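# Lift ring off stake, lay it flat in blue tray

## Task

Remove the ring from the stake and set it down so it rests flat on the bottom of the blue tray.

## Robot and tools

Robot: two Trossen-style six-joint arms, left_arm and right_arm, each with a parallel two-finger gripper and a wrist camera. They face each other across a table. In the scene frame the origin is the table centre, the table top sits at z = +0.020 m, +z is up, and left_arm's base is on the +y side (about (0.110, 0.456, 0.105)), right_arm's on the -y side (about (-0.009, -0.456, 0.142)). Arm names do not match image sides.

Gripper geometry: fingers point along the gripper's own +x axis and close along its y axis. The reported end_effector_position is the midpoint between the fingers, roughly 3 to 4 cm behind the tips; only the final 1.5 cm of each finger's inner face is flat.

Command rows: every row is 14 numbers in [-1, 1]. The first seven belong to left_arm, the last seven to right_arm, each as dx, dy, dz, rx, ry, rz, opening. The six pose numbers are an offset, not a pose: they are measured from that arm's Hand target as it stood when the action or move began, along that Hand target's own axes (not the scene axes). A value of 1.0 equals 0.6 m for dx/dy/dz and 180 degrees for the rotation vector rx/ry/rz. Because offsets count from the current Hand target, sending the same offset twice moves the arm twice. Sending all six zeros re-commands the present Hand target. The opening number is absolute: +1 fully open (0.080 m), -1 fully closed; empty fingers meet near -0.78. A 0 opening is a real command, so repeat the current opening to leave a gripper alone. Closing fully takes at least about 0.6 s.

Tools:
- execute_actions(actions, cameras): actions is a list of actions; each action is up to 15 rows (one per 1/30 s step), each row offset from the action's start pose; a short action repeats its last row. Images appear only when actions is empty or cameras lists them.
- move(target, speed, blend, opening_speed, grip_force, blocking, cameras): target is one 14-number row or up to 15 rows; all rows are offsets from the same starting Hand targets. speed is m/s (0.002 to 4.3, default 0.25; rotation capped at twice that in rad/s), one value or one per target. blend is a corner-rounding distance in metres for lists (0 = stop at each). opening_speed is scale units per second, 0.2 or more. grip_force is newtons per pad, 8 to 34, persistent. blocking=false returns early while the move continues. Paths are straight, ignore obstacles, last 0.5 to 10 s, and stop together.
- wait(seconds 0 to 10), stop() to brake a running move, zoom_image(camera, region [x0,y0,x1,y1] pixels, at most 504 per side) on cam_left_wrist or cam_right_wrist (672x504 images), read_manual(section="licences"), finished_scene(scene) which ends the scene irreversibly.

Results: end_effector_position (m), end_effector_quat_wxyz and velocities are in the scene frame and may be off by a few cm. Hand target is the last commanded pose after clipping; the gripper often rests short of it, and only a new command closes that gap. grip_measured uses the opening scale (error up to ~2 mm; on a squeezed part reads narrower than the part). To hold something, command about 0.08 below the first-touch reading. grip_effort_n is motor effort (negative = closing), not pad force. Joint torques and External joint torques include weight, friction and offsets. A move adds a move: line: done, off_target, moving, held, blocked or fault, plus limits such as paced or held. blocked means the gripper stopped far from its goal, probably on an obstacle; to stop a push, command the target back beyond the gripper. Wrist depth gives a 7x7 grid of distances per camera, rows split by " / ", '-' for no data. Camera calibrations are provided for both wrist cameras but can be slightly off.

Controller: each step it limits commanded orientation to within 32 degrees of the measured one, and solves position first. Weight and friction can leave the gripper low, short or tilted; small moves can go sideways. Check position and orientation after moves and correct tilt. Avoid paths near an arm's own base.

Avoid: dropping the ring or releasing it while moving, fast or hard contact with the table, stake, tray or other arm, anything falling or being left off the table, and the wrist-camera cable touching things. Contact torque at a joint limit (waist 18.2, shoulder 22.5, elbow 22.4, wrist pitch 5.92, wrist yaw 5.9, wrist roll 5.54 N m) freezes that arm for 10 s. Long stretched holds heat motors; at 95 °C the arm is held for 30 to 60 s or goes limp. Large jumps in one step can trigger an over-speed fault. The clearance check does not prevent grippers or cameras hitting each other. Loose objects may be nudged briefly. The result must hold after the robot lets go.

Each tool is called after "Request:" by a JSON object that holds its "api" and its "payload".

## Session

Request:
{"api": "execute_actions", "payload": {"actions": []}}

Scene clock: 0.00 s.
left_arm: end_effector_position=(+0.2234, +0.2496, +0.1804) grip_measured=+1.000 grip_effort_n=n/a end_effector_quat_wxyz=(+0.350, +0.262, +0.221, -0.872) | right_arm: end_effector_position=(-0.1249, +0.0063, +0.4126) grip_measured=+1.000 grip_effort_n=n/a end_effector_quat_wxyz=(+0.686, -0.064, -0.055, +0.723)
Joint positions: left_arm=[1.003 1.714 0.91 -1.16 0.847 1.818 0.08] | right_arm=[0.343 1.6 0.981 0.601 0.282 -0.164 0.08]
Joint velocities: within noise
Joint torques (N m): no reading
External joint torques (N m): no reading
Heat: left arm: hottest wrist yaw 32 °C (+0.0 °C/min); right arm: hottest wrist pitch 30 °C (+0.0 °C/min).
Wrist depth (mm): cam_left_wrist=[320 337 371 375 - 498 1484 / 286 302 312 354 367 425 472 / 259 272 288 312 339 365 400 / 235 248 262 280 298 323 350 / 220 233 240 254 267 93 311 / - 93 220 232 246 87 - / - 191 203 213 223 231 -] | cam_right_wrist=[- 439 - - - - - / - - - - - - 395 / 2132 498 2001 - - 1510 444 / - 530 - - 2001 515 2132 / 1966 719 566 745 2236 505 - / - 81 569 588 603 97 75 / - - 487 505 527 540 78]
Hand target: left_arm +0.2233, +0.2496, +0.1804; -0.350, -0.261, -0.221, +0.872 | right_arm -0.1248, +0.0060, +0.4168; +0.686, -0.059, -0.057, +0.723
Tool commands: left_gripper/opening=+1.0 right_gripper/opening=+1.0
camera_calibration:
cam_left_wrist: T_world_to_cam=[[-0.675186, 0.703336, 0.222356, -0.0618957], [0.492725, 0.654354, -0.573623, -0.135387], [-0.548949, -0.277742, -0.788362, 0.413528], [0, 0, 0, 1]] pos_world=[0.251923, 0.246979, 0.262111]
cam_right_wrist: T_world_to_cam=[[0.985764, 0.0543539, 0.159104, 0.0690904], [0.168087, -0.340578, -0.92507, 0.438069], [0.00390608, 0.938644, -0.344866, 0.213349], [0, 0, 0, 1]] pos_world=[-0.142574, -0.0548174, 0.467828]

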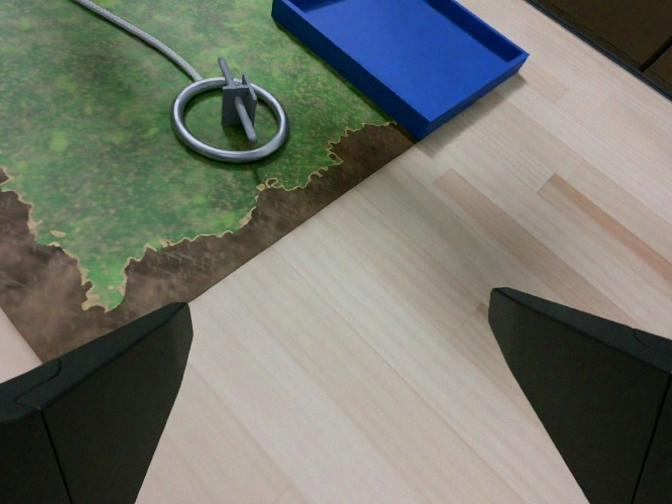

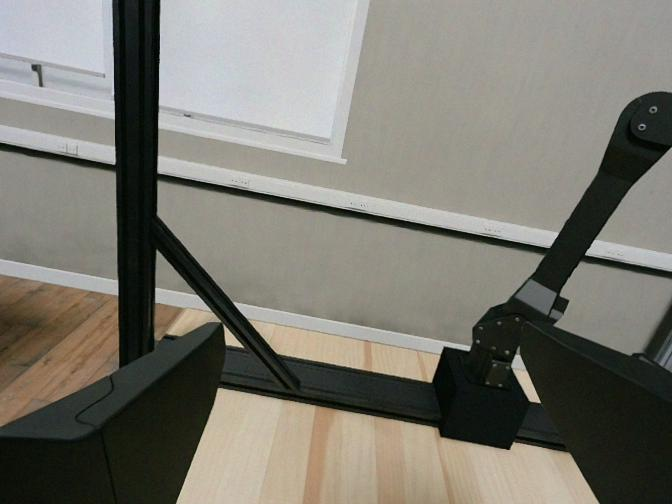

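Request:
{"api": "move", "payload": {"target": [0,0,0,0,0,0,1,-0.053,-0.295,-0.272,0.09,0.39,-0.0305,1], "cameras": ["cam_right_wrist"], "grip_force": 34}}

Request:
{"api": "zoom_image", "payload": {"camera": "cam_right_wrist", "region": [230, 120, 450, 340]}}

Scene clock: 19.67 s.
left_arm: end_effector_position=(+0.2234, +0.2496, +0.1804) grip_measured=+1.000 grip_effort_n=-2.1 end_effector_quat_wxyz=(+0.350, +0.262, +0.221, -0.872) | right_arm: end_effector_position=(+0.0783, -0.0200, +0.2831) grip_measured=+1.000 grip_effort_n=1.6 end_effector_quat_wxyz=(+0.628, -0.370, +0.443, +0.522)
Joint positions: left_arm=[1.003 1.714 0.91 -1.16 0.847 1.818 0.08] | right_arm=[-0.189 1.956 1.71 -0.984 -0.003 -0.018 0.08]
Joint torques (N m): left_arm=[0.06 -4.98 3.87 -0.53 0.63 0.03] | right_arm=[-0.08 -10.46 6.96 0.51 -0.3 -0.23]
External joint torques (N m): left_arm=[0.07 0.51 -0.46 -0.22 0.16 0.01] | right_arm=[-0.09 -1.72 0.99 -0.33 -0.29 -0.23]
Heat: left arm: hottest wrist yaw 33 °C (+3.1 °C/min); right arm: hottest wrist pitch 34 °C (+12.2 °C/min).
Wrist depth (mm): cam_left_wrist=[320 343 373 380 472 505 1504 / 286 304 311 354 358 424 475 / 259 271 287 312 337 366 400 / 235 247 262 279 299 323 350 / 220 233 239 255 269 93 312 / - 93 219 231 244 86 - / - 191 204 213 225 231 -] | cam_right_wrist=[316 317 318 314 316 319 319 / 318 311 319 320 319 320 321 / - - 318 319 323 324 323 / - - 323 323 323 324 325 / - - 324 325 324 327 327 / - 81 325 326 328 98 75 / - - 328 328 331 328 78]
Hand target: left_arm +0.2233, +0.2496, +0.1804; -0.350, -0.261, -0.221, +0.872 | right_arm +0.0781, -0.0165, +0.2851; +0.627, -0.369, +0.440, +0.526
Off the commanded pose: left_arm 0.000 m, 0 deg | right_arm 0.004 m, 1 deg.
move: done
camera_calibration:
cam_right_wrist: T_world_to_cam=[[0.981984, -0.188963, -0.000930193, -0.0684138], [-0.188964, -0.981982, -0.00176384, 0.0289817], [-0.000580134, 0.00190784, -0.999998, 0.359672], [0, 0, 0, 1]] pos_world=[0.0728664, 0.0148457, 0.359659]
Images, in order (width x height): cam_right_wrist 672x504.

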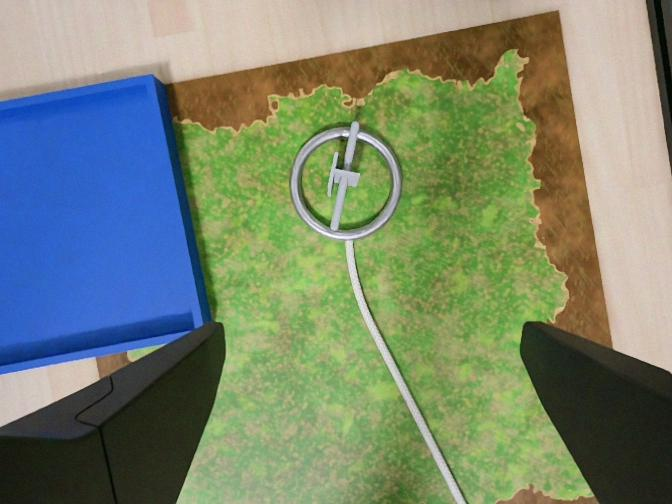

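Scaled by 2.291 from the camera's 672x504 image, which has a finer 960x720 frame.

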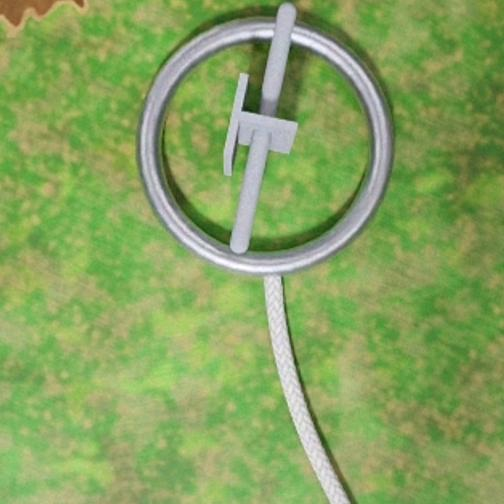

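Request:
{"api": "move", "payload": {"target": [0,0,0,0,0,0,1,0.308,-0.0645,0.018,0.072,0.11,-0.0126,0], "cameras": ["cam_right_wrist"]}}

Scene clock: 43.90 s.
left_arm: end_effector_position=(+0.2234, +0.2496, +0.1804) grip_measured=+1.000 grip_effort_n=-2.1 end_effector_quat_wxyz=(+0.350, +0.262, +0.221, -0.872) | right_arm: end_effector_position=(+0.1274, +0.0458, +0.1132) grip_measured=+0.004 grip_effort_n=-16.5 end_effector_quat_wxyz=(+0.601, -0.380, +0.576, +0.404)
Joint positions: left_arm=[1.003 1.714 0.91 -1.16 0.847 1.818 0.08] | right_arm=[-0.257 2.699 2.349 -1.172 -0.003 0.129 0.035]
Joint torques (N m): left_arm=[0.06 -4.97 3.87 -0.53 0.63 0.02] | right_arm=[-0.1 -15.07 6.04 0.14 0.02 0.24]
External joint torques (N m): left_arm=[0.1 0.5 -0.48 -0.23 0.16 0.01] | right_arm=[-0.13 -2.95 0.51 -0.29 0.03 0.24]
Heat: left arm: hottest wrist yaw 33 °C (+1.4 °C/min); right arm: hottest elbow 35 °C (+8.2 °C/min).
Wrist depth (mm): cam_left_wrist=[310 215 254 382 - 497 1494 / 287 301 310 353 362 417 471 / 258 271 287 313 334 357 398 / 235 246 262 280 299 322 348 / 220 232 238 254 268 93 313 / - 93 220 231 245 86 - / - 191 203 213 224 232 -] | cam_right_wrist=[121 120 120 120 121 121 120 / 127 127 127 127 127 127 127 / 134 133 131 133 134 134 134 / 143 139 135 141 143 143 143 / 152 149 117 148 150 150 152 / 162 158 70 160 160 83 160 / - - - 175 174 75 -]
Hand target: left_arm +0.2233, +0.2496, +0.1804; -0.350, -0.261, -0.221, +0.872 | right_arm +0.1288, +0.0489, +0.1152; +0.590, -0.389, +0.590, +0.390
Off the commanded pose: left_arm 0.000 m, 0 deg | right_arm 0.004 m, 3 deg.
joint sent to its limit (right arm) — joint 3 (elbow), upper limit, where the elbow is as straight as it goes. The joint targets are off in orientation, not in position.
move: off_target (right_arm)
camera_calibration:
cam_right_wrist: T_world_to_cam=[[0.919039, -0.394022, -0.0106925, -0.0858491], [-0.374572, -0.881476, 0.287568, 0.0888151], [-0.122733, -0.260281, -0.957701, 0.212359], [0, 0, 0, 1]] pos_world=[0.13823, 0.0997349, 0.176918]
Images, in order (width x height): cam_right_wrist 672x504.

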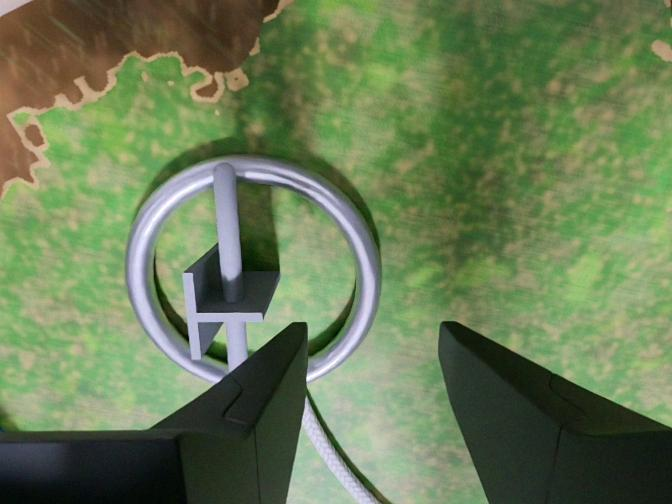

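Request:
{"api": "move", "payload": {"target": [[0,0,0,0,0,0,1,0.055,-0.001,0.007,0,0,0,0],[0,0,0,0,0,0,1,0.07,-0.001,0.007,0,0,0,0]], "speed": [0.12,0.05], "blend": 0.002, "cameras": ["cam_right_wrist"]}}

Scene clock: 50.57 s.
left_arm: end_effector_position=(+0.2234, +0.2496, +0.1804) grip_measured=+1.000 grip_effort_n=-2.1 end_effector_quat_wxyz=(+0.350, +0.262, +0.221, -0.872) | right_arm: end_effector_position=(+0.1318, +0.0510, +0.0772) grip_measured=+0.003 grip_effort_n=-15.1 end_effector_quat_wxyz=(+0.604, -0.379, +0.575, +0.402)
Joint positions: left_arm=[1.003 1.714 0.91 -1.16 0.847 1.818 0.08] | right_arm=[-0.261 2.774 2.352 -1.096 0.002 0.129 0.035]
Joint torques (N m): left_arm=[0.06 -4.96 3.86 -0.52 0.64 0.03] | right_arm=[0.04 -13.99 5.67 0.25 -0.14 0.15]
External joint torques (N m): left_arm=[0.06 0.48 -0.48 -0.23 0.17 0.01] | right_arm=[-0.06 -1.65 0.18 -0.16 -0.13 0.16]
Heat: left arm: hottest wrist yaw 33 °C (+1.2 °C/min); right arm: hottest shoulder 38 °C (+11.9 °C/min).
Wrist depth (mm): cam_left_wrist=[204 169 178 244 - 508 1474 / 281 271 294 353 194 428 476 / 259 272 289 313 338 373 399 / 235 247 261 279 299 322 349 / 220 232 239 254 267 93 312 / - 93 220 231 245 87 - / - 191 203 212 224 232 -] | cam_right_wrist=[- 90 89 89 89 89 91 / - 93 95 95 93 94 94 / - 98 98 98 100 99 98 / - 95 105 102 105 105 105 / - 109 110 110 111 111 112 / - 79 70 116 118 83 118 / - - - 128 128 75 -]
Hand target: left_arm +0.2233, +0.2496, +0.1804; -0.350, -0.261, -0.221, +0.872 | right_arm +0.1312, +0.0527, +0.0733; +0.590, -0.389, +0.590, +0.390
Off the commanded pose: left_arm 0.000 m, 0 deg | right_arm 0.004 m, 3 deg.
joint sent to its limit (right arm) — joint 3 (elbow), upper limit, where the elbow is as straight as it goes. The joint targets are off in orientation, not in position.
move: off_target (right_arm)
camera_calibration:
cam_right_wrist: T_world_to_cam=[[0.917351, -0.39802, -0.00682515, -0.088152], [-0.380038, -0.880752, 0.282574, 0.106447], [-0.118481, -0.256626, -0.959221, 0.179198], [0, 0, 0, 1]] pos_world=[0.142552, 0.104654, 0.14121]
Images, in order (width x height): cam_right_wrist 672x504.

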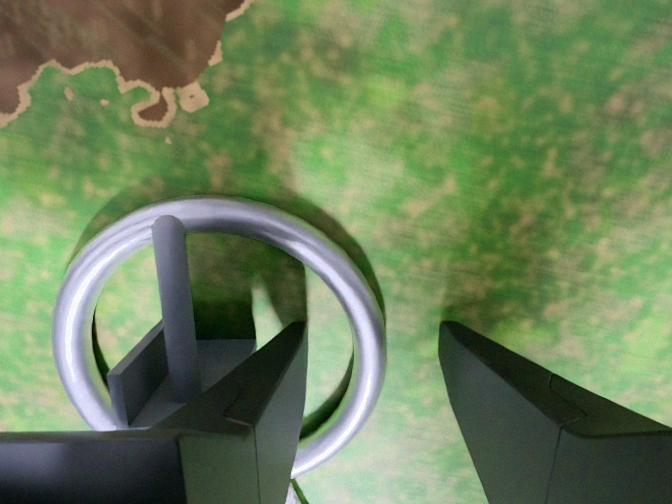

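Request:
{"api": "move", "payload": {"target": [[0,0,0,0,0,0,1,0,0,0,0,0,0,-0.95],[0,0,0,0,0,0,1,-0.0067,0.001,0.0283,0,0,0,-0.95],[0,0,0,0,0,0,1,-0.0205,0.001,0.0117,0,-0.097,0,-0.95],[0,0,0,0,0,0,1,-0.038,0.001,-0.0065,0,-0.194,0,-0.95]], "speed": 0.06, "blend": [0,0.003,0.003,0], "opening_speed": 1.2, "cameras": ["cam_right_wrist"]}}

Scene clock: 62.53 s.
left_arm: end_effector_position=(+0.2234, +0.2496, +0.1804) grip_measured=+1.000 grip_effort_n=-1.6 end_effector_quat_wxyz=(+0.350, +0.262, +0.221, -0.872) | right_arm: end_effector_position=(+0.1281, +0.0488, +0.0900) grip_measured=-0.655 grip_effort_n=-83.5 end_effector_quat_wxyz=(+0.736, -0.257, +0.391, +0.490)
Joint positions: left_arm=[1.003 1.714 0.91 -1.16 0.847 1.818 0.08] | right_arm=[-0.232 2.359 1.426 -0.046 0.084 0.132 0.006]
Joint torques (N m): left_arm=[0.06 -4.97 3.87 -0.52 0.64 0.03] | right_arm=[-0.01 -15.04 3.56 1.22 0.3 0.04]
External joint torques (N m): left_arm=[0.06 0.49 -0.46 -0.22 0.16 0.01] | right_arm=[0.07 -4.73 -1.58 0.05 0.25 0.04]
Heat: left arm: hottest wrist yaw 33 °C (+1.0 °C/min); right arm: hottest shoulder 40 °C (+11.1 °C/min).
Wrist depth (mm): cam_left_wrist=[319 244 365 367 451 507 1484 / 287 297 298 351 383 422 469 / 259 272 290 312 338 368 402 / 234 247 262 281 300 325 349 / 220 231 240 253 268 93 313 / - 93 220 232 244 87 - / - 191 203 214 224 231 -] | cam_right_wrist=[154 155 155 155 155 156 155 / 150 149 148 148 149 149 149 / 142 142 142 143 143 143 144 / - 135 136 135 137 137 139 / - 132 131 132 132 132 133 / - 126 102 81 81 129 128 / - - - 123 76 - -]
Hand target: left_arm +0.2233, +0.2496, +0.1804; -0.350, -0.261, -0.221, +0.872 | right_arm +0.1291, +0.0492, +0.0960; +0.740, -0.254, +0.385, +0.489
Off the commanded pose: left_arm 0.000 m, 0 deg | right_arm 0.006 m, 1 deg.
move: done
camera_calibration:
cam_right_wrist: T_world_to_cam=[[0.919007, -0.394096, -0.010709, -0.0855093], [-0.383624, -0.887665, -0.254724, 0.148655], [0.0908797, 0.238201, -0.966955, 0.14025], [0, 0, 0, 1]] pos_world=[0.122866, 0.0648496, 0.172565]
Images, in order (width x height): cam_right_wrist 672x504.

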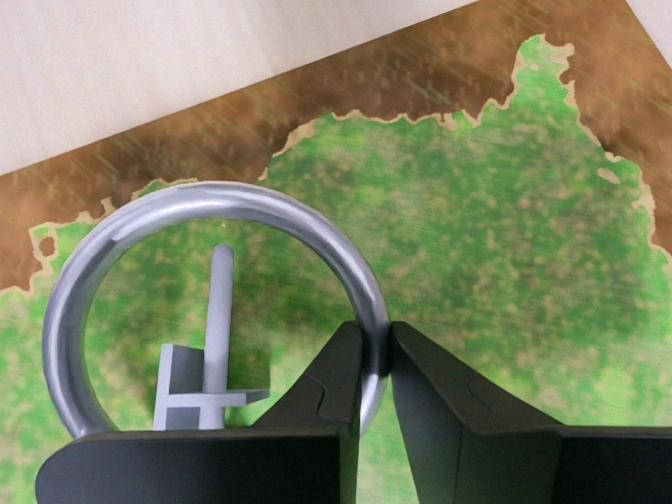

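Request:
{"api": "move", "payload": {"target": [[0,0,0,0,0,0,1,-0.025,-0.017,-0.021,0,0,0,-0.95],[0,0,0,0,0,0,1,-0.017,-0.017,-0.0267,0,0,0,-0.95],[0,0,0,0,0,0,1,-0.017,-0.017,-0.0267,0,0,0,-0.1]], "speed": 0.05, "opening_speed": 0.5, "cameras": ["cam_right_wrist"]}}

Scene clock: 71.87 s.
left_arm: end_effector_position=(+0.2234, +0.2496, +0.1804) grip_measured=+1.000 grip_effort_n=-2.1 end_effector_quat_wxyz=(+0.350, +0.262, +0.221, -0.872) | right_arm: end_effector_position=(+0.1300, +0.0280, +0.0925) grip_measured=-0.104 grip_effort_n=18.8 end_effector_quat_wxyz=(+0.740, -0.255, +0.388, +0.487)
Joint positions: left_arm=[1.003 1.714 0.91 -1.16 0.847 1.818 0.08] | right_arm=[-0.245 2.296 1.309 0.016 0.085 0.125 0.03]
Joint torques (N m): left_arm=[0.06 -4.98 3.88 -0.52 0.63 0.02] | right_arm=[-0.29 -13.55 3.64 1.03 -0.08 -0.19]
External joint torques (N m): left_arm=[0.03 0.46 -0.46 -0.23 0.17 0.01] | right_arm=[-0.31 -3.75 -1.33 -0.15 -0.12 -0.19]
Heat: left arm: hottest wrist yaw 33 °C (+0.0 °C/min); right arm: hottest shoulder 41 °C (+10.0 °C/min).
Wrist depth (mm): cam_left_wrist=[314 330 372 397 - 508 1484 / 286 295 309 352 364 420 476 / 258 273 291 314 337 365 403 / 235 247 264 281 301 323 348 / 220 232 238 255 266 93 311 / - 93 221 232 246 86 - / - 191 203 213 223 231 -] | cam_right_wrist=[160 159 160 161 160 161 161 / 153 152 153 153 154 154 155 / 146 146 147 147 147 147 148 / - 105 139 140 141 142 142 / - 104 135 135 136 136 137 / - 129 70 126 130 81 133 / - - - 124 125 - -]
Hand target: left_arm +0.2233, +0.2496, +0.1804; -0.350, -0.261, -0.221, +0.872 | right_arm +0.1309, +0.0278, +0.0952; +0.740, -0.254, +0.385, +0.489
Off the commanded pose: left_arm 0.000 m, 0 deg | right_arm 0.003 m, 0 deg.
move: done
camera_calibration:
cam_right_wrist: T_world_to_cam=[[0.916097, -0.400893, -0.00717091, -0.095152], [-0.388502, -0.883076, -0.263141, 0.132847], [0.099159, 0.243849, -0.964731, 0.145948], [0, 0, 0, 1]] pos_world=[0.124308, 0.0435787, 0.175076]
Images, in order (width x height): cam_right_wrist 672x504.

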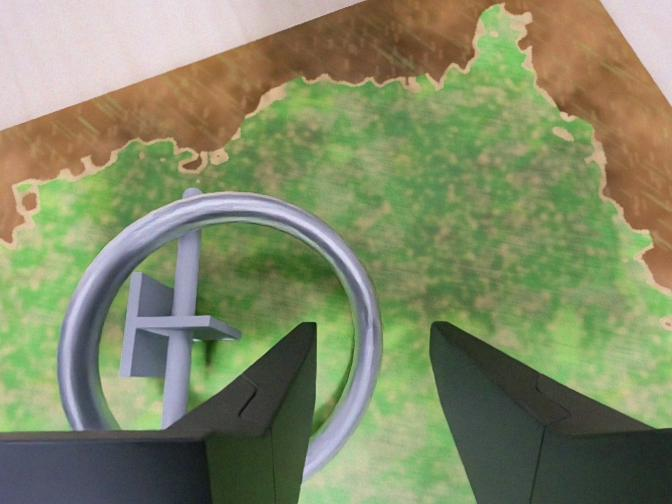

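Request:
{"api": "move", "payload": {"target": [[-0.1,0,0,0,0,0,1,-0.13,0,0,0,0,0,-0.1],[-0.2,0,0,0,0,0,1,-0.029,0.0495,0.132,0.481,0.1535,-0.152,-0.1]], "speed": [0.12,0.25], "blend": 0.02, "cameras": ["cam_right_wrist"]}}

Scene clock: 90.40 s.
left_arm: end_effector_position=(+0.2955, +0.3082, +0.2500) grip_measured=+1.000 grip_effort_n=-2.1 end_effector_quat_wxyz=(+0.402, +0.302, +0.216, -0.837) | right_arm: end_effector_position=(+0.1236, +0.0864, +0.1549) grip_measured=-0.104 grip_effort_n=18.8 end_effector_quat_wxyz=(+0.694, +0.227, +0.682, -0.043)
Joint positions: left_arm=[1.323 1.698 1.226 -1.57 0.704 2.075 0.08] | right_arm=[-0.229 2.626 2.346 -1.029 0.004 1.717 0.03]
Joint torques (N m): left_arm=[0.32 -6.13 5.45 -0.92 0.46 -0.05] | right_arm=[-0.3 -14.31 6.69 0.55 -0.18 0.25]
External joint torques (N m): left_arm=[0.3 -0.23 0.54 -0.48 0.05 -0.06] | right_arm=[-0.42 -2.09 0.85 -0.15 -0.22 0.26]
Heat: left arm: hottest wrist yaw 33 °C (+0.0 °C/min); right arm: hottest shoulder 44 °C (+12.1 °C/min).
Wrist depth (mm): cam_left_wrist=[400 415 439 284 - 513 563 / 363 379 396 410 437 462 494 / 332 346 361 382 396 414 441 / 308 317 331 343 361 377 396 / 293 - 305 317 328 93 266 / - 93 283 294 304 87 - / - 247 265 275 283 - -] | cam_right_wrist=[178 172 164 158 152 145 141 / 191 182 174 167 159 155 148 / 204 195 186 177 169 160 155 / 218 209 198 189 178 172 161 / 238 224 212 201 162 176 173 / 258 240 68 216 205 81 186 / - - - 234 225 - -]
Hand target: left_arm +0.2974, +0.3089, +0.2538; -0.350, -0.261, -0.221, +0.872 | right_arm +0.1252, +0.0899, +0.1547; +0.692, +0.139, +0.694, -0.140
Off the commanded pose: left_arm 0.004 m, 9 deg | right_arm 0.004 m, 15 deg.
joint sent to its limit (left arm) — joint 4 (wrist pitch), lower limit. The joint targets are off in orientation, not in position.
joint sent to its limit (right arm) — joint 3 (elbow), upper limit, where the elbow is as straight as it goes. The joint targets are off in orientation, not in position.
move: off_target (left_arm, right_arm)
camera_calibration:
cam_right_wrist: T_world_to_cam=[[-0.376813, -0.889809, -0.257394, 0.175347], [-0.893152, 0.275363, 0.355606, 0.0647923], [-0.245545, 0.363888, -0.898495, 0.214461], [0, 0, 0, 1]] pos_world=[0.176602, 0.060144, 0.214784]
Images, in order (width x height): cam_right_wrist 672x504.

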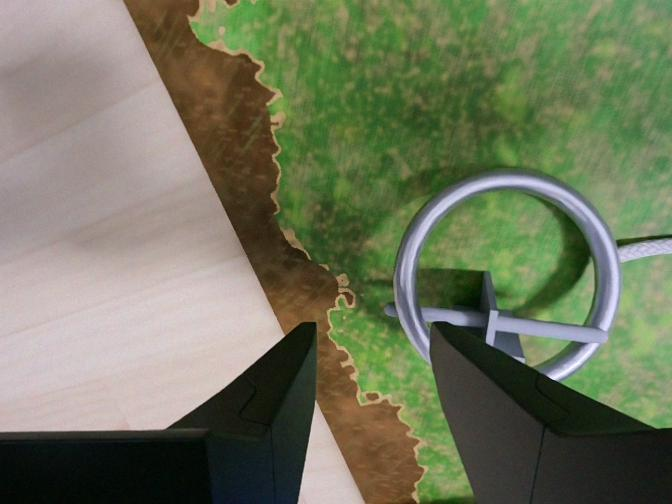

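Request:
{"api": "move", "payload": {"target": [0,0,0,0,0,0,1,0.045,-0.003,0.008,0,0,0.067,-0.1], "speed": 0.08, "cameras": ["cam_right_wrist"]}}

Scene clock: 103.23 s.
left_arm: end_effector_position=(+0.2955, +0.3082, +0.2500) grip_measured=+1.000 grip_effort_n=-1.6 end_effector_quat_wxyz=(+0.402, +0.302, +0.216, -0.837) | right_arm: end_effector_position=(+0.1260, +0.0837, +0.1274) grip_measured=-0.104 grip_effort_n=18.8 end_effector_quat_wxyz=(+0.701, +0.214, +0.678, -0.057)
Joint positions: left_arm=[1.323 1.698 1.226 -1.57 0.704 2.075 0.08] | right_arm=[-0.229 2.68 2.348 -1.014 0.023 1.717 0.03]
Joint torques (N m): left_arm=[0.33 -6.16 5.45 -0.92 0.47 -0.05] | right_arm=[-0.29 -14.73 6.47 0.48 0.26 0.17]
External joint torques (N m): left_arm=[0.36 -0.33 0.61 -0.47 0.07 -0.06] | right_arm=[-0.49 -2.65 0.84 -0.13 0.22 0.18]
Heat: left arm: hottest wrist yaw 33 °C (+0.0 °C/min); right arm: hottest shoulder 47 °C (+14.2 °C/min).
Wrist depth (mm): cam_left_wrist=[399 412 432 238 480 513 563 / 363 377 389 403 437 466 490 / 335 346 361 378 396 416 437 / 308 318 330 344 361 378 392 / 294 - 306 318 329 93 291 / - 94 282 294 306 86 - / - 246 266 274 283 - -] | cam_right_wrist=[148 144 139 134 130 126 122 / 157 152 146 141 136 132 128 / 167 161 154 149 144 137 134 / 177 172 164 157 149 148 140 / 191 184 175 167 156 155 149 / 206 195 68 179 132 81 156 / - - - 192 187 - -]
Hand target: left_arm +0.2974, +0.3089, +0.2538; -0.350, -0.261, -0.221, +0.872 | right_arm +0.1289, +0.0863, +0.1277; +0.703, +0.211, +0.676, -0.067
Off the commanded pose: left_arm 0.004 m, 9 deg | right_arm 0.004 m, 1 deg.
joint sent to its limit (left arm) — joint 4 (wrist pitch), lower limit. The joint targets are off in orientation, not in position.
joint sent to its limit (right arm) — joint 3 (elbow), upper limit, where the elbow is as straight as it goes. The joint targets still meet the commanded pose.
move: off_target (left_arm)
camera_calibration:
cam_right_wrist: T_world_to_cam=[[-0.378804, -0.897843, -0.224465, 0.163386], [-0.895051, 0.293733, 0.335565, 0.0786939], [-0.235352, 0.328021, -0.914883, 0.195138], [0, 0, 0, 1]] pos_world=[0.178252, 0.0595701, 0.188796]
Images, in order (width x height): cam_right_wrist 672x504.

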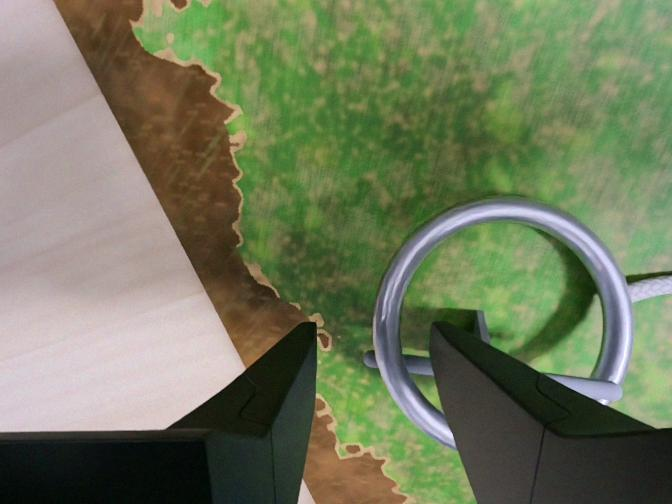

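Request:
{"api": "move", "payload": {"target": [[0,0,0,0,0,0,1,0.036,-0.009,0.007,0,0,0,-0.1],[0,0,0,0,0,0,1,0.036,-0.009,0.007,0,0,0,-0.1]], "speed": 0.05, "cameras": ["cam_right_wrist"]}}

Scene clock: 111.30 s.
left_arm: end_effector_position=(+0.2955, +0.3082, +0.2500) grip_measured=+1.000 grip_effort_n=-1.6 end_effector_quat_wxyz=(+0.402, +0.302, +0.216, -0.837) | right_arm: end_effector_position=(+0.1297, +0.0818, +0.1058) grip_measured=-0.104 grip_effort_n=18.8 end_effector_quat_wxyz=(+0.701, +0.210, +0.678, -0.067)
Joint positions: left_arm=[1.323 1.698 1.226 -1.57 0.704 2.075 0.08] | right_arm=[-0.237 2.723 2.348 -0.994 0.023 1.717 0.03]
Joint torques (N m): left_arm=[0.35 -6.17 5.45 -0.92 0.47 -0.06] | right_arm=[-0.29 -14.71 6.27 0.44 0.2 -0.09]
External joint torques (N m): left_arm=[0.35 -0.33 0.59 -0.47 0.07 -0.07] | right_arm=[-0.22 -2.15 0.5 -0.16 0.14 -0.08]
Heat: left arm: hottest wrist yaw 33 °C (+0.0 °C/min); right arm: hottest shoulder 46 °C (+8.1 °C/min).
Wrist depth (mm): cam_left_wrist=[402 408 424 260 493 510 561 / 362 373 393 403 441 464 493 / 334 345 357 375 397 414 438 / 299 319 331 347 360 375 397 / 291 - 307 319 326 93 275 / - 93 283 295 303 86 - / - 244 264 274 282 - -] | cam_right_wrist=[124 121 118 114 111 108 106 / 131 128 124 121 117 114 111 / 140 136 132 127 124 120 116 / 150 145 140 135 126 124 122 / 160 155 148 142 114 134 123 / 172 164 70 149 116 81 122 / - - - 164 114 - -]
Hand target: left_arm +0.2974, +0.3089, +0.2538; -0.350, -0.261, -0.221, +0.872 | right_arm +0.1323, +0.0840, +0.1057; +0.703, +0.211, +0.676, -0.066
Off the commanded pose: left_arm 0.004 m, 9 deg | right_arm 0.003 m, 0 deg.
joint sent to its limit (left arm) — joint 4 (wrist pitch), lower limit. The joint targets are off in orientation, not in position.
joint sent to its limit (right arm) — joint 3 (elbow), upper limit, where the elbow is as straight as it goes. The joint targets still meet the commanded pose.
move: off_target (left_arm)
camera_calibration:
cam_right_wrist: T_world_to_cam=[[-0.38632, -0.899479, -0.204191, 0.157257], [-0.89121, 0.306958, 0.333949, 0.0884199], [-0.237703, 0.310988, -0.920209, 0.179177], [0, 0, 0, 1]] pos_world=[0.182143, 0.058586, 0.167463]
Images, in order (width x height): cam_right_wrist 672x504.

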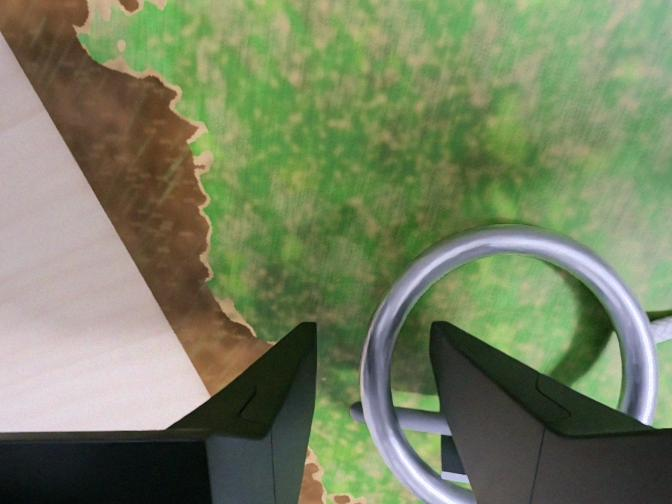

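Request:
{"api": "move", "payload": {"target": [[0,0,0,0,0,0,1,0.004,0,0,0,0,0,-0.1],[0,0,0,0,0,0,1,0.004,0,0,0,0,0,-0.95]], "speed": 0.06, "opening_speed": 1, "cameras": ["cam_right_wrist"]}}

Scene clock: 116.50 s.
left_arm: end_effector_position=(+0.2955, +0.3082, +0.2500) grip_measured=+1.000 grip_effort_n=-2.1 end_effector_quat_wxyz=(+0.402, +0.302, +0.216, -0.837) | right_arm: end_effector_position=(+0.1311, +0.0820, +0.1044) grip_measured=-0.773 grip_effort_n=-18.8 end_effector_quat_wxyz=(+0.702, +0.211, +0.677, -0.068)
Joint positions: left_arm=[1.323 1.698 1.226 -1.57 0.704 2.075 0.08] | right_arm=[-0.239 2.726 2.35 -0.99 0.025 1.717 0]
Joint torques (N m): left_arm=[0.35 -6.17 5.46 -0.92 0.47 -0.06] | right_arm=[-0.13 -14.58 6.17 0.6 0.13 -0.09]
External joint torques (N m): left_arm=[0.34 -0.3 0.59 -0.47 0.08 -0.07] | right_arm=[-0.04 -2.13 0.45 0 0.07 -0.08]
Heat: left arm: hottest wrist yaw 33 °C (+0.0 °C/min); right arm: hottest shoulder 47 °C (+9.1 °C/min).
Wrist depth (mm): cam_left_wrist=[403 407 417 260 469 514 558 / 364 374 391 403 437 466 490 / 335 341 355 380 398 411 440 / 303 318 330 341 359 378 393 / 292 - 306 318 328 93 276 / - 93 282 294 304 87 - / - 245 266 275 284 - -] | cam_right_wrist=[124 122 118 115 111 108 106 / 131 129 124 121 117 113 111 / 140 136 132 127 123 120 116 / 150 145 140 135 126 123 121 / 160 155 149 141 138 134 125 / 172 166 158 - 81 141 134 / - - - - - - -]
Hand target: left_arm +0.2974, +0.3089, +0.2538; -0.350, -0.261, -0.221, +0.872 | right_arm +0.1325, +0.0845, +0.1033; +0.703, +0.211, +0.676, -0.066
Off the commanded pose: left_arm 0.004 m, 9 deg | right_arm 0.003 m, 0 deg.
joint sent to its limit (left arm) — joint 4 (wrist pitch), lower limit. The joint targets are off in orientation, not in position.
joint sent to its limit (right arm) — joint 3 (elbow), upper limit, where the elbow is as straight as it goes. The joint targets still meet the commanded pose.
move: off_target (left_arm)
camera_calibration:
cam_right_wrist: T_world_to_cam=[[-0.387993, -0.898432, -0.205625, 0.157948], [-0.89118, 0.308802, 0.332324, 0.0900907], [-0.235073, 0.312188, -0.920478, 0.17776], [0, 0, 0, 1]] pos_world=[0.183356, 0.0585911, 0.166163]
Images, in order (width x height): cam_right_wrist 672x504.

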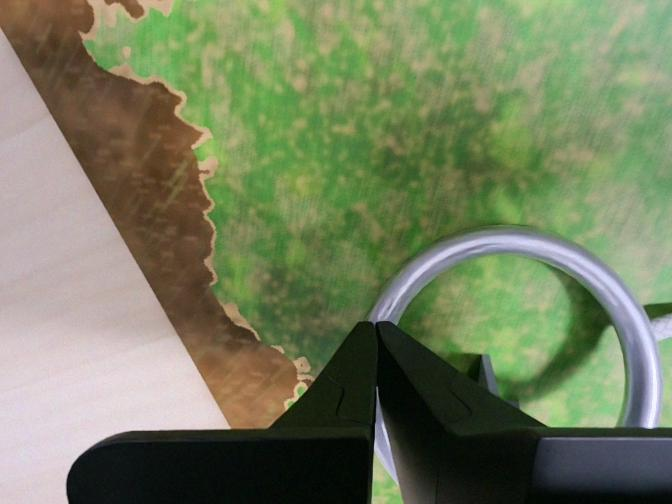

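Request:
{"api": "move", "payload": {"target": [[0,0,0,0,0,0,1,0,0,0,0,0,0,-0.1],[0,0,0,0,0,0,1,0.018,-0.004,0,0,0,0,-0.1]], "speed": 0.05, "opening_speed": 1, "cameras": ["cam_right_wrist"]}}

Scene clock: 123.73 s.
left_arm: end_effector_position=(+0.2955, +0.3082, +0.2500) grip_measured=+1.000 grip_effort_n=-1.6 end_effector_quat_wxyz=(+0.402, +0.302, +0.216, -0.837) | right_arm: end_effector_position=(+0.1320, +0.0838, +0.0951) grip_measured=-0.104 grip_effort_n=18.8 end_effector_quat_wxyz=(+0.702, +0.212, +0.677, -0.067)
Joint positions: left_arm=[1.323 1.698 1.226 -1.57 0.704 2.075 0.08] | right_arm=[-0.239 2.746 2.352 -0.969 0.025 1.717 0.03]
Joint torques (N m): left_arm=[0.35 -6.15 5.45 -0.93 0.47 -0.06] | right_arm=[-0.07 -14.65 5.51 0.46 0.13 -0.08]
External joint torques (N m): left_arm=[0.34 -0.32 0.55 -0.5 0.07 -0.07] | right_arm=[-0.15 -2.11 -0.2 -0.14 0.08 -0.07]
Heat: left arm: hottest wrist yaw 33 °C (+0.0 °C/min); right arm: hottest shoulder 48 °C (+8.0 °C/min).
Wrist depth (mm): cam_left_wrist=[402 409 300 275 465 532 556 / 363 375 391 400 432 466 491 / 336 347 357 377 400 419 443 / 308 318 331 343 361 380 395 / 293 - 304 318 325 93 276 / - 93 282 293 307 87 - / - 246 266 274 283 - -] | cam_right_wrist=[114 111 107 105 102 99 96 / 120 117 114 110 107 104 101 / 127 124 120 116 113 109 105 / 136 132 127 123 118 109 111 / 147 142 135 130 111 122 114 / 158 151 70 105 133 81 122 / - - - 149 104 - -]
Hand target: left_arm +0.2974, +0.3089, +0.2538; -0.350, -0.261, -0.221, +0.872 | right_arm +0.1325, +0.0844, +0.0922; +0.703, +0.211, +0.676, -0.067
Off the commanded pose: left_arm 0.004 m, 9 deg | right_arm 0.003 m, 0 deg.
joint sent to its limit (left arm) — joint 4 (wrist pitch), lower limit. The joint targets are off in orientation, not in position.
move: off_target (left_arm)
camera_calibration:
cam_right_wrist: T_world_to_cam=[[-0.38851, -0.897622, -0.20817, 0.158261], [-0.891193, 0.308627, 0.332453, 0.0935142], [-0.23417, 0.314681, -0.919859, 0.168407], [0, 0, 0, 1]] pos_world=[0.184261, 0.0602029, 0.156767]
Images, in order (width x height): cam_right_wrist 672x504.

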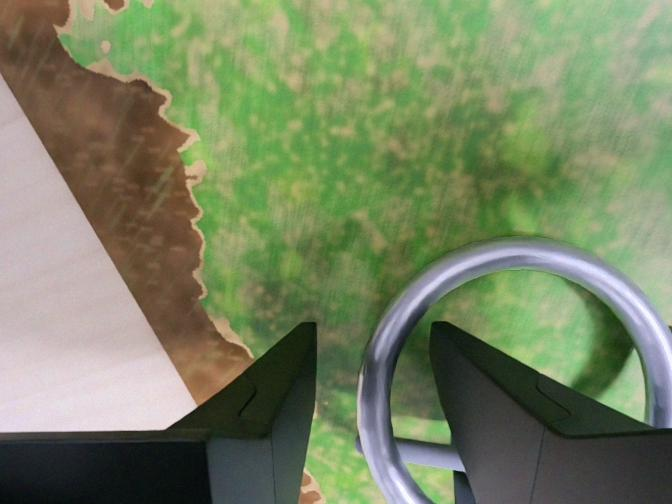

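Request:
{"api": "move", "payload": {"target": [[0,0,0,0,0,0,1,0.006,0,-0.007,0,0,0,-0.1],[0,0,0,0,0,0,1,0.006,0,-0.007,0,0,0,-0.95]], "speed": 0.05, "opening_speed": 1, "cameras": ["cam_right_wrist"]}}

Scene clock: 131.50 s.
left_arm: end_effector_position=(+0.2955, +0.3082, +0.2500) grip_measured=+1.000 grip_effort_n=-2.1 end_effector_quat_wxyz=(+0.402, +0.302, +0.216, -0.837) | right_arm: end_effector_position=(+0.1244, +0.0883, +0.0919) grip_measured=-0.626 grip_effort_n=-83.5 end_effector_quat_wxyz=(+0.702, +0.212, +0.678, -0.061)
Joint positions: left_arm=[1.323 1.698 1.226 -1.57 0.704 2.075 0.08] | right_arm=[-0.224 2.755 2.355 -0.955 0.026 1.724 0.007]
Joint torques (N m): left_arm=[0.34 -6.17 5.44 -0.93 0.48 -0.05] | right_arm=[-0.75 -14.65 5.56 0.05 0.18 -0.04]
External joint torques (N m): left_arm=[0.32 -0.33 0.58 -0.47 0.08 -0.06] | right_arm=[-0.77 -2.28 -0.07 -0.54 0.12 -0.03]
Heat: left arm: hottest wrist yaw 33 °C (+0.0 °C/min); right arm: hottest shoulder 47 °C (+6.1 °C/min).
Wrist depth (mm): cam_left_wrist=[400 407 306 282 - 524 554 / 361 378 392 392 432 467 489 / 334 346 360 372 396 420 439 / 295 319 333 346 362 375 394 / 290 303 305 316 328 93 349 / - 93 282 294 306 86 - / - 247 266 275 283 - -] | cam_right_wrist=[113 110 106 103 100 97 94 / 119 116 112 108 105 102 100 / 128 124 119 115 111 106 103 / 136 131 126 122 99 114 101 / 147 142 135 126 122 120 116 / 158 152 143 98 84 126 123 / - - - - 86 - -]
Hand target: left_arm +0.2974, +0.3089, +0.2538; -0.350, -0.261, -0.221, +0.872 | right_arm +0.1288, +0.0867, +0.0887; +0.703, +0.211, +0.676, -0.067
Off the commanded pose: left_arm 0.004 m, 9 deg | right_arm 0.006 m, 1 deg.
joint sent to its limit (left arm) — joint 4 (wrist pitch), lower limit. The joint targets are off in orientation, not in position.
joint sent to its limit (right arm) — joint 3 (elbow), upper limit, where the elbow is as straight as it goes. The joint targets still meet the commanded pose.
move: off_target (left_arm)
camera_calibration:
cam_right_wrist: T_world_to_cam=[[-0.380375, -0.899191, -0.216266, 0.158632], [-0.89421, 0.297906, 0.334127, 0.0874843], [-0.236017, 0.320481, -0.917381, 0.161771], [0, 0, 0, 1]] pos_world=[0.17675, 0.0647334, 0.153481]
Images, in order (width x height): cam_right_wrist 672x504.

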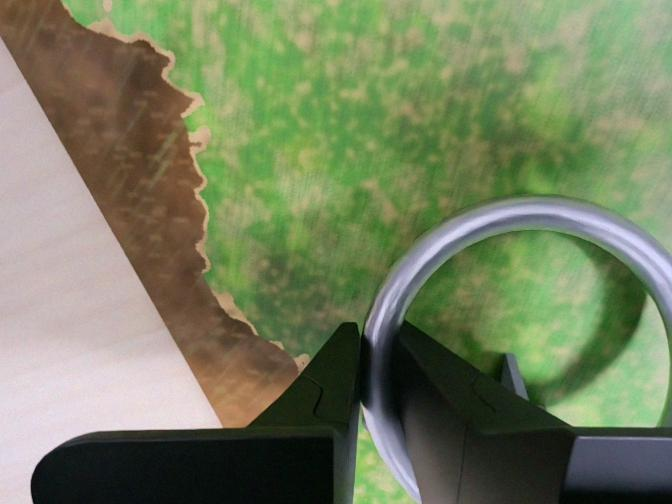

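Request:
{"api": "move", "payload": {"target": [[0,0,0,0,0,0,1,-0.036,0.008,0,0,0,0,-0.95],[0,0,0,0,0,0,1,-0.07,-0.113,0,0,0,0,-0.95],[0,0,0,0,0,0,1,-0.191,-0.095,0,0,0,0,-0.95]], "speed": [0.06,0.06,0.1], "blend": [0.003,0.005,0], "cameras": ["all"]}}

Scene clock: 142.93 s.
left_arm: end_effector_position=(+0.2955, +0.3082, +0.2500) grip_measured=+1.000 grip_effort_n=-1.6 end_effector_quat_wxyz=(+0.402, +0.302, +0.216, -0.837) | right_arm: end_effector_position=(+0.0976, +0.0082, +0.1763) grip_measured=-0.626 grip_effort_n=-83.5 end_effector_quat_wxyz=(+0.702, +0.198, +0.679, -0.076)
Joint positions: left_arm=[1.323 1.698 1.226 -1.57 0.704 2.075 0.08] | right_arm=[-0.207 2.281 1.823 -0.939 0.029 1.743 0.007]
Joint torques (N m): left_arm=[0.33 -6.14 5.45 -0.92 0.47 -0.05] | right_arm=[0.21 -15.46 6.44 0.18 0.26 0.26]
External joint torques (N m): left_arm=[0.32 -0.28 0.57 -0.48 0.07 -0.06] | right_arm=[0.21 -5.1 0.86 -0.37 0.19 0.27]
Heat: left arm: hottest elbow 33 °C (+3.0 °C/min); right arm: hottest shoulder 50 °C (+6.0 °C/min). Fold the right arm in close to its base, or ease its load, before you think long.
Wrist depth (mm): cam_left_wrist=[402 417 440 465 - 543 552 / 364 380 398 416 437 468 488 / 333 346 360 377 396 417 441 / 304 318 331 345 362 375 395 / 292 - 305 317 328 93 293 / - 93 284 294 306 87 - / - 242 265 274 284 - -] | cam_right_wrist=[195 191 185 183 178 175 171 / 205 201 197 192 187 183 179 / 219 214 209 203 196 190 188 / 232 226 221 215 99 204 112 / 248 242 234 100 217 215 206 / 266 258 - 100 84 226 121 / - - - - 85 - -]
Hand target: left_arm +0.2974, +0.3089, +0.2538; -0.350, -0.261, -0.221, +0.872 | right_arm +0.0983, +0.0134, +0.1890; +0.703, +0.211, +0.676, -0.067
Off the commanded pose: left_arm 0.004 m, 9 deg | right_arm 0.014 m, 2 deg.
MOTOR HOT: joint 2 (shoulder) of the right arm reports 50 °C; the controller stops that arm at 95 °C. To cool a motor, set the load down, stop pushing, or move to a pose that needs little force.
joint sent to its limit (left arm) — joint 4 (wrist pitch), lower limit. The joint targets are off in orientation, not in position.
move: off_target (left_arm, right_arm)
camera_calibration:
cam_left_wrist: T_world_to_cam=[[-0.759126, 0.634592, 0.144983, -0.00461437], [0.49077, 0.704276, -0.512972, -0.19934], [-0.427636, -0.318257, -0.846073, 0.515286], [0, 0, 0, 1]] pos_world=[0.314681, 0.307312, 0.334383]
cam_right_wrist: T_world_to_cam=[[-0.384266, -0.906327, -0.175816, 0.0878741], [-0.890338, 0.313422, 0.330251, 0.0593001], [-0.244211, 0.28344, -0.927374, 0.26144], [0, 0, 0, 1]] pos_world=[0.150411, -0.0130459, 0.238319]

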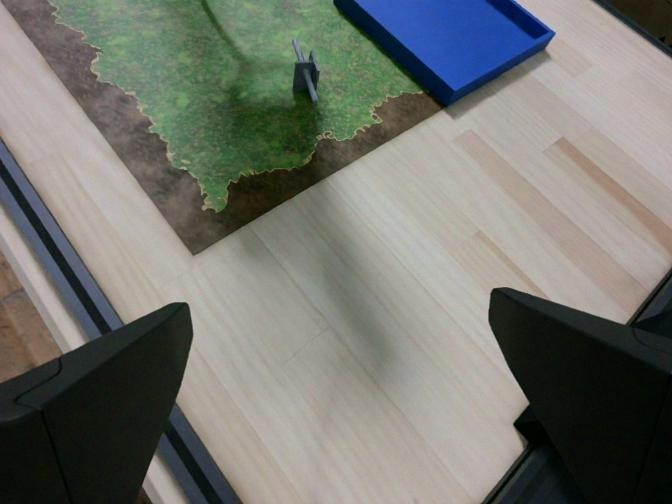

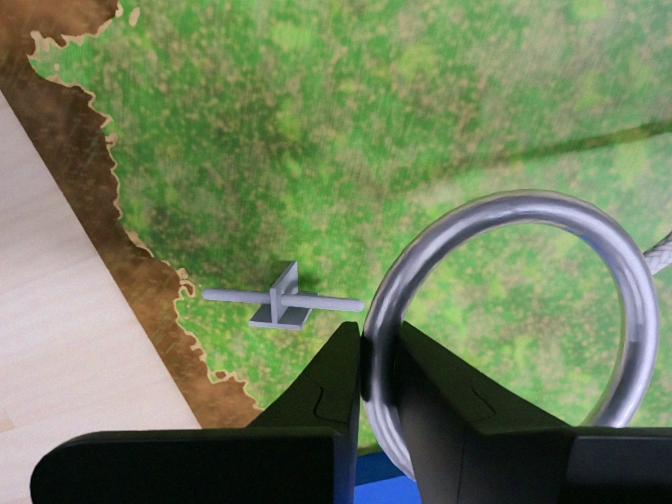

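Request:
{"api": "move", "payload": {"target": [[0,0,0,0,0,0,1,-0.049,0.01,0,0,0,0,-0.95],[0,0,0,0,0,0,1,-0.032,0.0035,-0.3655,0,0,0,-0.95]], "speed": 0.13, "blend": 0.02, "cameras": ["cam_right_wrist"]}}

Scene clock: 159.10 s.
left_arm: end_effector_position=(+0.2955, +0.3082, +0.2500) grip_measured=+1.000 grip_effort_n=-2.1 end_effector_quat_wxyz=(+0.402, +0.302, +0.216, -0.837) | right_arm: end_effector_position=(-0.1055, +0.0913, +0.2039) grip_measured=-0.626 grip_effort_n=-83.5 end_effector_quat_wxyz=(+0.679, +0.247, +0.691, -0.014)
Joint positions: left_arm=[1.323 1.698 1.226 -1.57 0.704 2.075 0.08] | right_arm=[0.213 2.53 2.343 -1.07 0.108 2.134 0.007]
Joint torques (N m): left_arm=[0.33 -6.17 5.46 -0.93 0.47 -0.05] | right_arm=[-0.2 -14.74 7.12 0.64 0.3 0.26]
External joint torques (N m): left_arm=[0.35 -0.3 0.6 -0.47 0.07 -0.06] | right_arm=[-0.22 -2.81 1.21 -0.12 0.2 0.27]
Heat: left arm: hottest elbow 33 °C (+2.0 °C/min); right arm: hottest shoulder 48 °C (+1.0 °C/min).
Wrist depth (mm): cam_left_wrist=[403 415 440 464 - 518 561 / 364 377 396 414 437 467 493 / 337 344 362 378 396 416 437 / 308 319 330 345 360 375 398 / 293 - 305 316 325 93 263 / - 93 284 294 306 87 - / - 246 266 274 282 - -] | cam_right_wrist=[240 228 214 202 189 178 169 / 258 243 229 211 198 191 178 / 278 259 244 - 208 196 187 / 300 282 262 241 98 211 110 / 330 305 284 99 98 226 204 / 343 337 - 100 84 229 121 / - - - - 85 - -]
Hand target: left_arm +0.2974, +0.3089, +0.2538; -0.350, -0.261, -0.221, +0.872 | right_arm -0.1047, +0.0963, +0.2086; +0.703, +0.211, +0.676, -0.066
Off the commanded pose: left_arm 0.004 m, 9 deg | right_arm 0.007 m, 8 deg.
MOTOR HOT: cleared for the motors of the right arm.
joint sent to its limit (left arm) — joint 4 (wrist pitch), lower limit. The joint targets are off in orientation, not in position.
joint sent to its limit (right arm) — joint 3 (elbow), upper limit, where the elbow is as straight as it goes. The joint targets are off in orientation, not in position.
move: off_target (left_arm, right_arm); blend cut to 0.015 m at target 1
camera_calibration:
cam_right_wrist: T_world_to_cam=[[-0.369347, -0.873721, -0.316535, 0.117384], [-0.890137, 0.234798, 0.390546, -0.161797], [-0.266906, 0.426006, -0.864453, 0.185689], [0, 0, 0, 1]] pos_world=[-0.0511048, 0.0614457, 0.260865]
Images, in order (width x height): cam_right_wrist 672x504.

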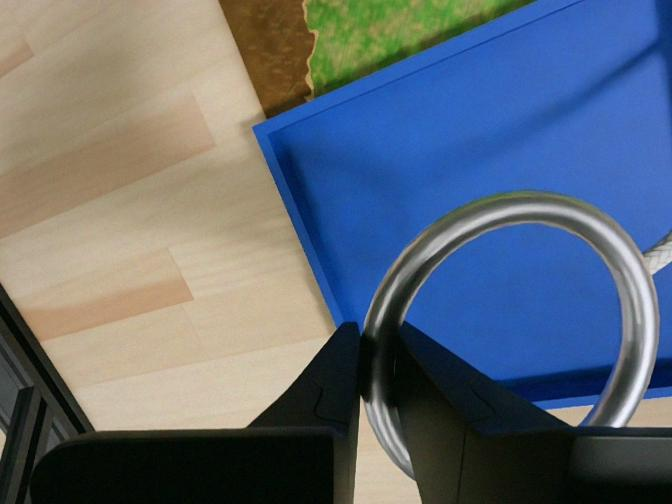

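Request:
{"api": "move", "payload": {"target": [0,0,0,0,0,0,1,0.1155,-0.0175,-0.01,0,0,0,-0.95], "speed": 0.1}}

Request:
{"api": "move", "payload": {"target": [0,0,0,0,0,0,1,0.096,-0.02,0,0,0,0,-0.75], "speed": 0.035, "grip_force": [34,10], "cameras": ["cam_right_wrist"]}}

Scene clock: 173.60 s.
left_arm: end_effector_position=(+0.2955, +0.3082, +0.2500) grip_measured=+1.000 grip_effort_n=-2.1 end_effector_quat_wxyz=(+0.402, +0.302, +0.216, -0.837) | right_arm: end_effector_position=(-0.1072, +0.0978, +0.1333) grip_measured=-0.626 grip_effort_n=-83.5 end_effector_quat_wxyz=(+0.688, +0.232, +0.686, -0.036)
Joint positions: left_arm=[1.323 1.698 1.226 -1.57 0.704 2.075 0.08] | right_arm=[0.214 2.672 2.346 -0.989 0.109 2.146 0.007]
Joint torques (N m): left_arm=[0.35 -6.16 5.45 -0.92 0.47 -0.05] | right_arm=[0.18 -15.67 6.64 0.5 0.3 0.25]
External joint torques (N m): left_arm=[0.36 -0.27 0.59 -0.45 0.06 -0.06] | right_arm=[0.3 -3.18 0.76 -0.18 0.19 0.27]
Heat: left arm: hottest elbow 33 °C (+1.0 °C/min); right arm: hottest shoulder 52 °C (+6.0 °C/min). Fold the right arm in close to its base, or ease its load, before you think long.
Wrist depth (mm): cam_left_wrist=[403 416 441 463 - 533 565 / 364 378 396 415 433 462 496 / 335 345 360 380 398 417 438 / 305 316 330 345 360 379 394 / 293 - 306 318 328 93 346 / - 93 283 294 305 86 - / - 246 266 272 283 - -] | cam_right_wrist=[158 151 145 138 128 123 117 / 168 161 150 127 133 129 123 / 180 173 156 - 141 133 130 / 193 184 163 158 99 143 112 / 209 198 186 108 155 152 144 / 228 214 - 100 84 159 121 / - - - - 85 - -]
Hand target: left_arm +0.2974, +0.3089, +0.2538; -0.350, -0.261, -0.221, +0.872 | right_arm -0.1088, +0.1024, +0.1386; +0.703, +0.211, +0.676, -0.067
Off the commanded pose: left_arm 0.004 m, 9 deg | right_arm 0.007 m, 5 deg.
MOTOR HOT: joint 2 (shoulder) of the right arm reports 52 °C; the controller stops that arm at 95 °C. To cool a motor, set the load down, stop pushing, or move to a pose that needs little force.
joint sent to its limit (left arm) — joint 4 (wrist pitch), lower limit. The joint targets are off in orientation, not in position.
joint sent to its limit (right arm) — joint 3 (elbow), upper limit, where the elbow is as straight as it goes. The joint targets are off in orientation, not in position.
move: off_target (left_arm, right_arm)

Scene clock: 175.53 s.
left_arm: end_effector_position=(+0.2955, +0.3082, +0.2500) grip_measured=+1.000 grip_effort_n=-2.1 end_effector_quat_wxyz=(+0.402, +0.302, +0.216, -0.837) | right_arm: end_effector_position=(-0.1079, +0.1012, +0.0864) grip_measured=-0.600 grip_effort_n=-34.2 end_effector_quat_wxyz=(+0.691, +0.227, +0.684, -0.043)
Joint positions: left_arm=[1.323 1.698 1.226 -1.57 0.704 2.075 0.08] | right_arm=[0.214 2.768 2.351 -0.916 0.109 2.15 0.008]
Joint torques (N m): left_arm=[0.33 -6.17 5.46 -0.92 0.47 -0.05] | right_arm=[0.15 -13.49 6.05 0.65 0.28 0.26]
External joint torques (N m): left_arm=[0.32 -0.36 0.59 -0.49 0.07 -0.06] | right_arm=[0.17 -0.99 0.35 0 0.17 0.27]
Heat: left arm: hottest elbow 33 °C (+1.0 °C/min); right arm: hottest shoulder 51 °C (+4.0 °C/min). Fold the right arm in close to its base, or ease its load, before you think long.
Wrist depth (mm): cam_left_wrist=[400 418 441 463 471 495 565 / 366 377 397 417 438 466 498 / 336 347 363 377 400 414 442 / 308 315 330 345 361 378 398 / 293 - 305 318 325 93 277 / - 93 285 293 305 87 - / - 245 267 274 283 - -] | cam_right_wrist=[110 106 102 93 88 86 82 / 117 111 103 98 94 89 87 / - 112 - - 98 94 90 / 135 112 116 109 90 - 96 / 144 122 124 97 107 105 100 / 157 150 126 99 85 111 106 / - - - - 78 - -]
Hand target: left_arm +0.2974, +0.3089, +0.2538; -0.350, -0.261, -0.221, +0.872 | right_arm -0.1087, +0.1026, +0.0800; +0.703, +0.211, +0.676, -0.067
Off the commanded pose: left_arm 0.004 m, 9 deg | right_arm 0.007 m, 4 deg.
MOTOR HOT: still on. Joint 2 (shoulder) of the right arm reports 51 °C.
joint sent to its limit (left arm) — joint 4 (wrist pitch), lower limit. The joint targets are off in orientation, not in position.
joint sent to its limit (right arm) — joint 3 (elbow), upper limit, where the elbow is as straight as it goes. The joint targets are off in orientation, not in position.
grip_force (N): 34, 10
move: off_target (left_arm, right_arm)
camera_calibration:
cam_right_wrist: T_world_to_cam=[[-0.37901, -0.889345, -0.255767, 0.0831517], [-0.890733, 0.27567, 0.361388, -0.121931], [-0.250891, 0.36479, -0.896651, 0.0899567], [0, 0, 0, 1]] pos_world=[-0.0545236, 0.0747481, 0.145992]
Images, in order (width x height): cam_right_wrist 672x504.

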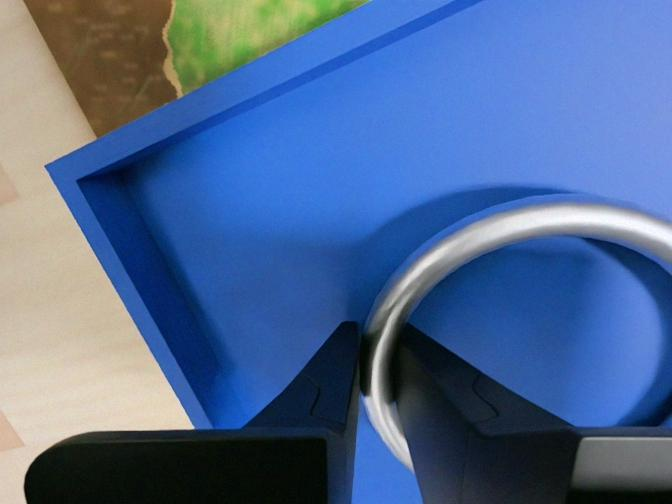

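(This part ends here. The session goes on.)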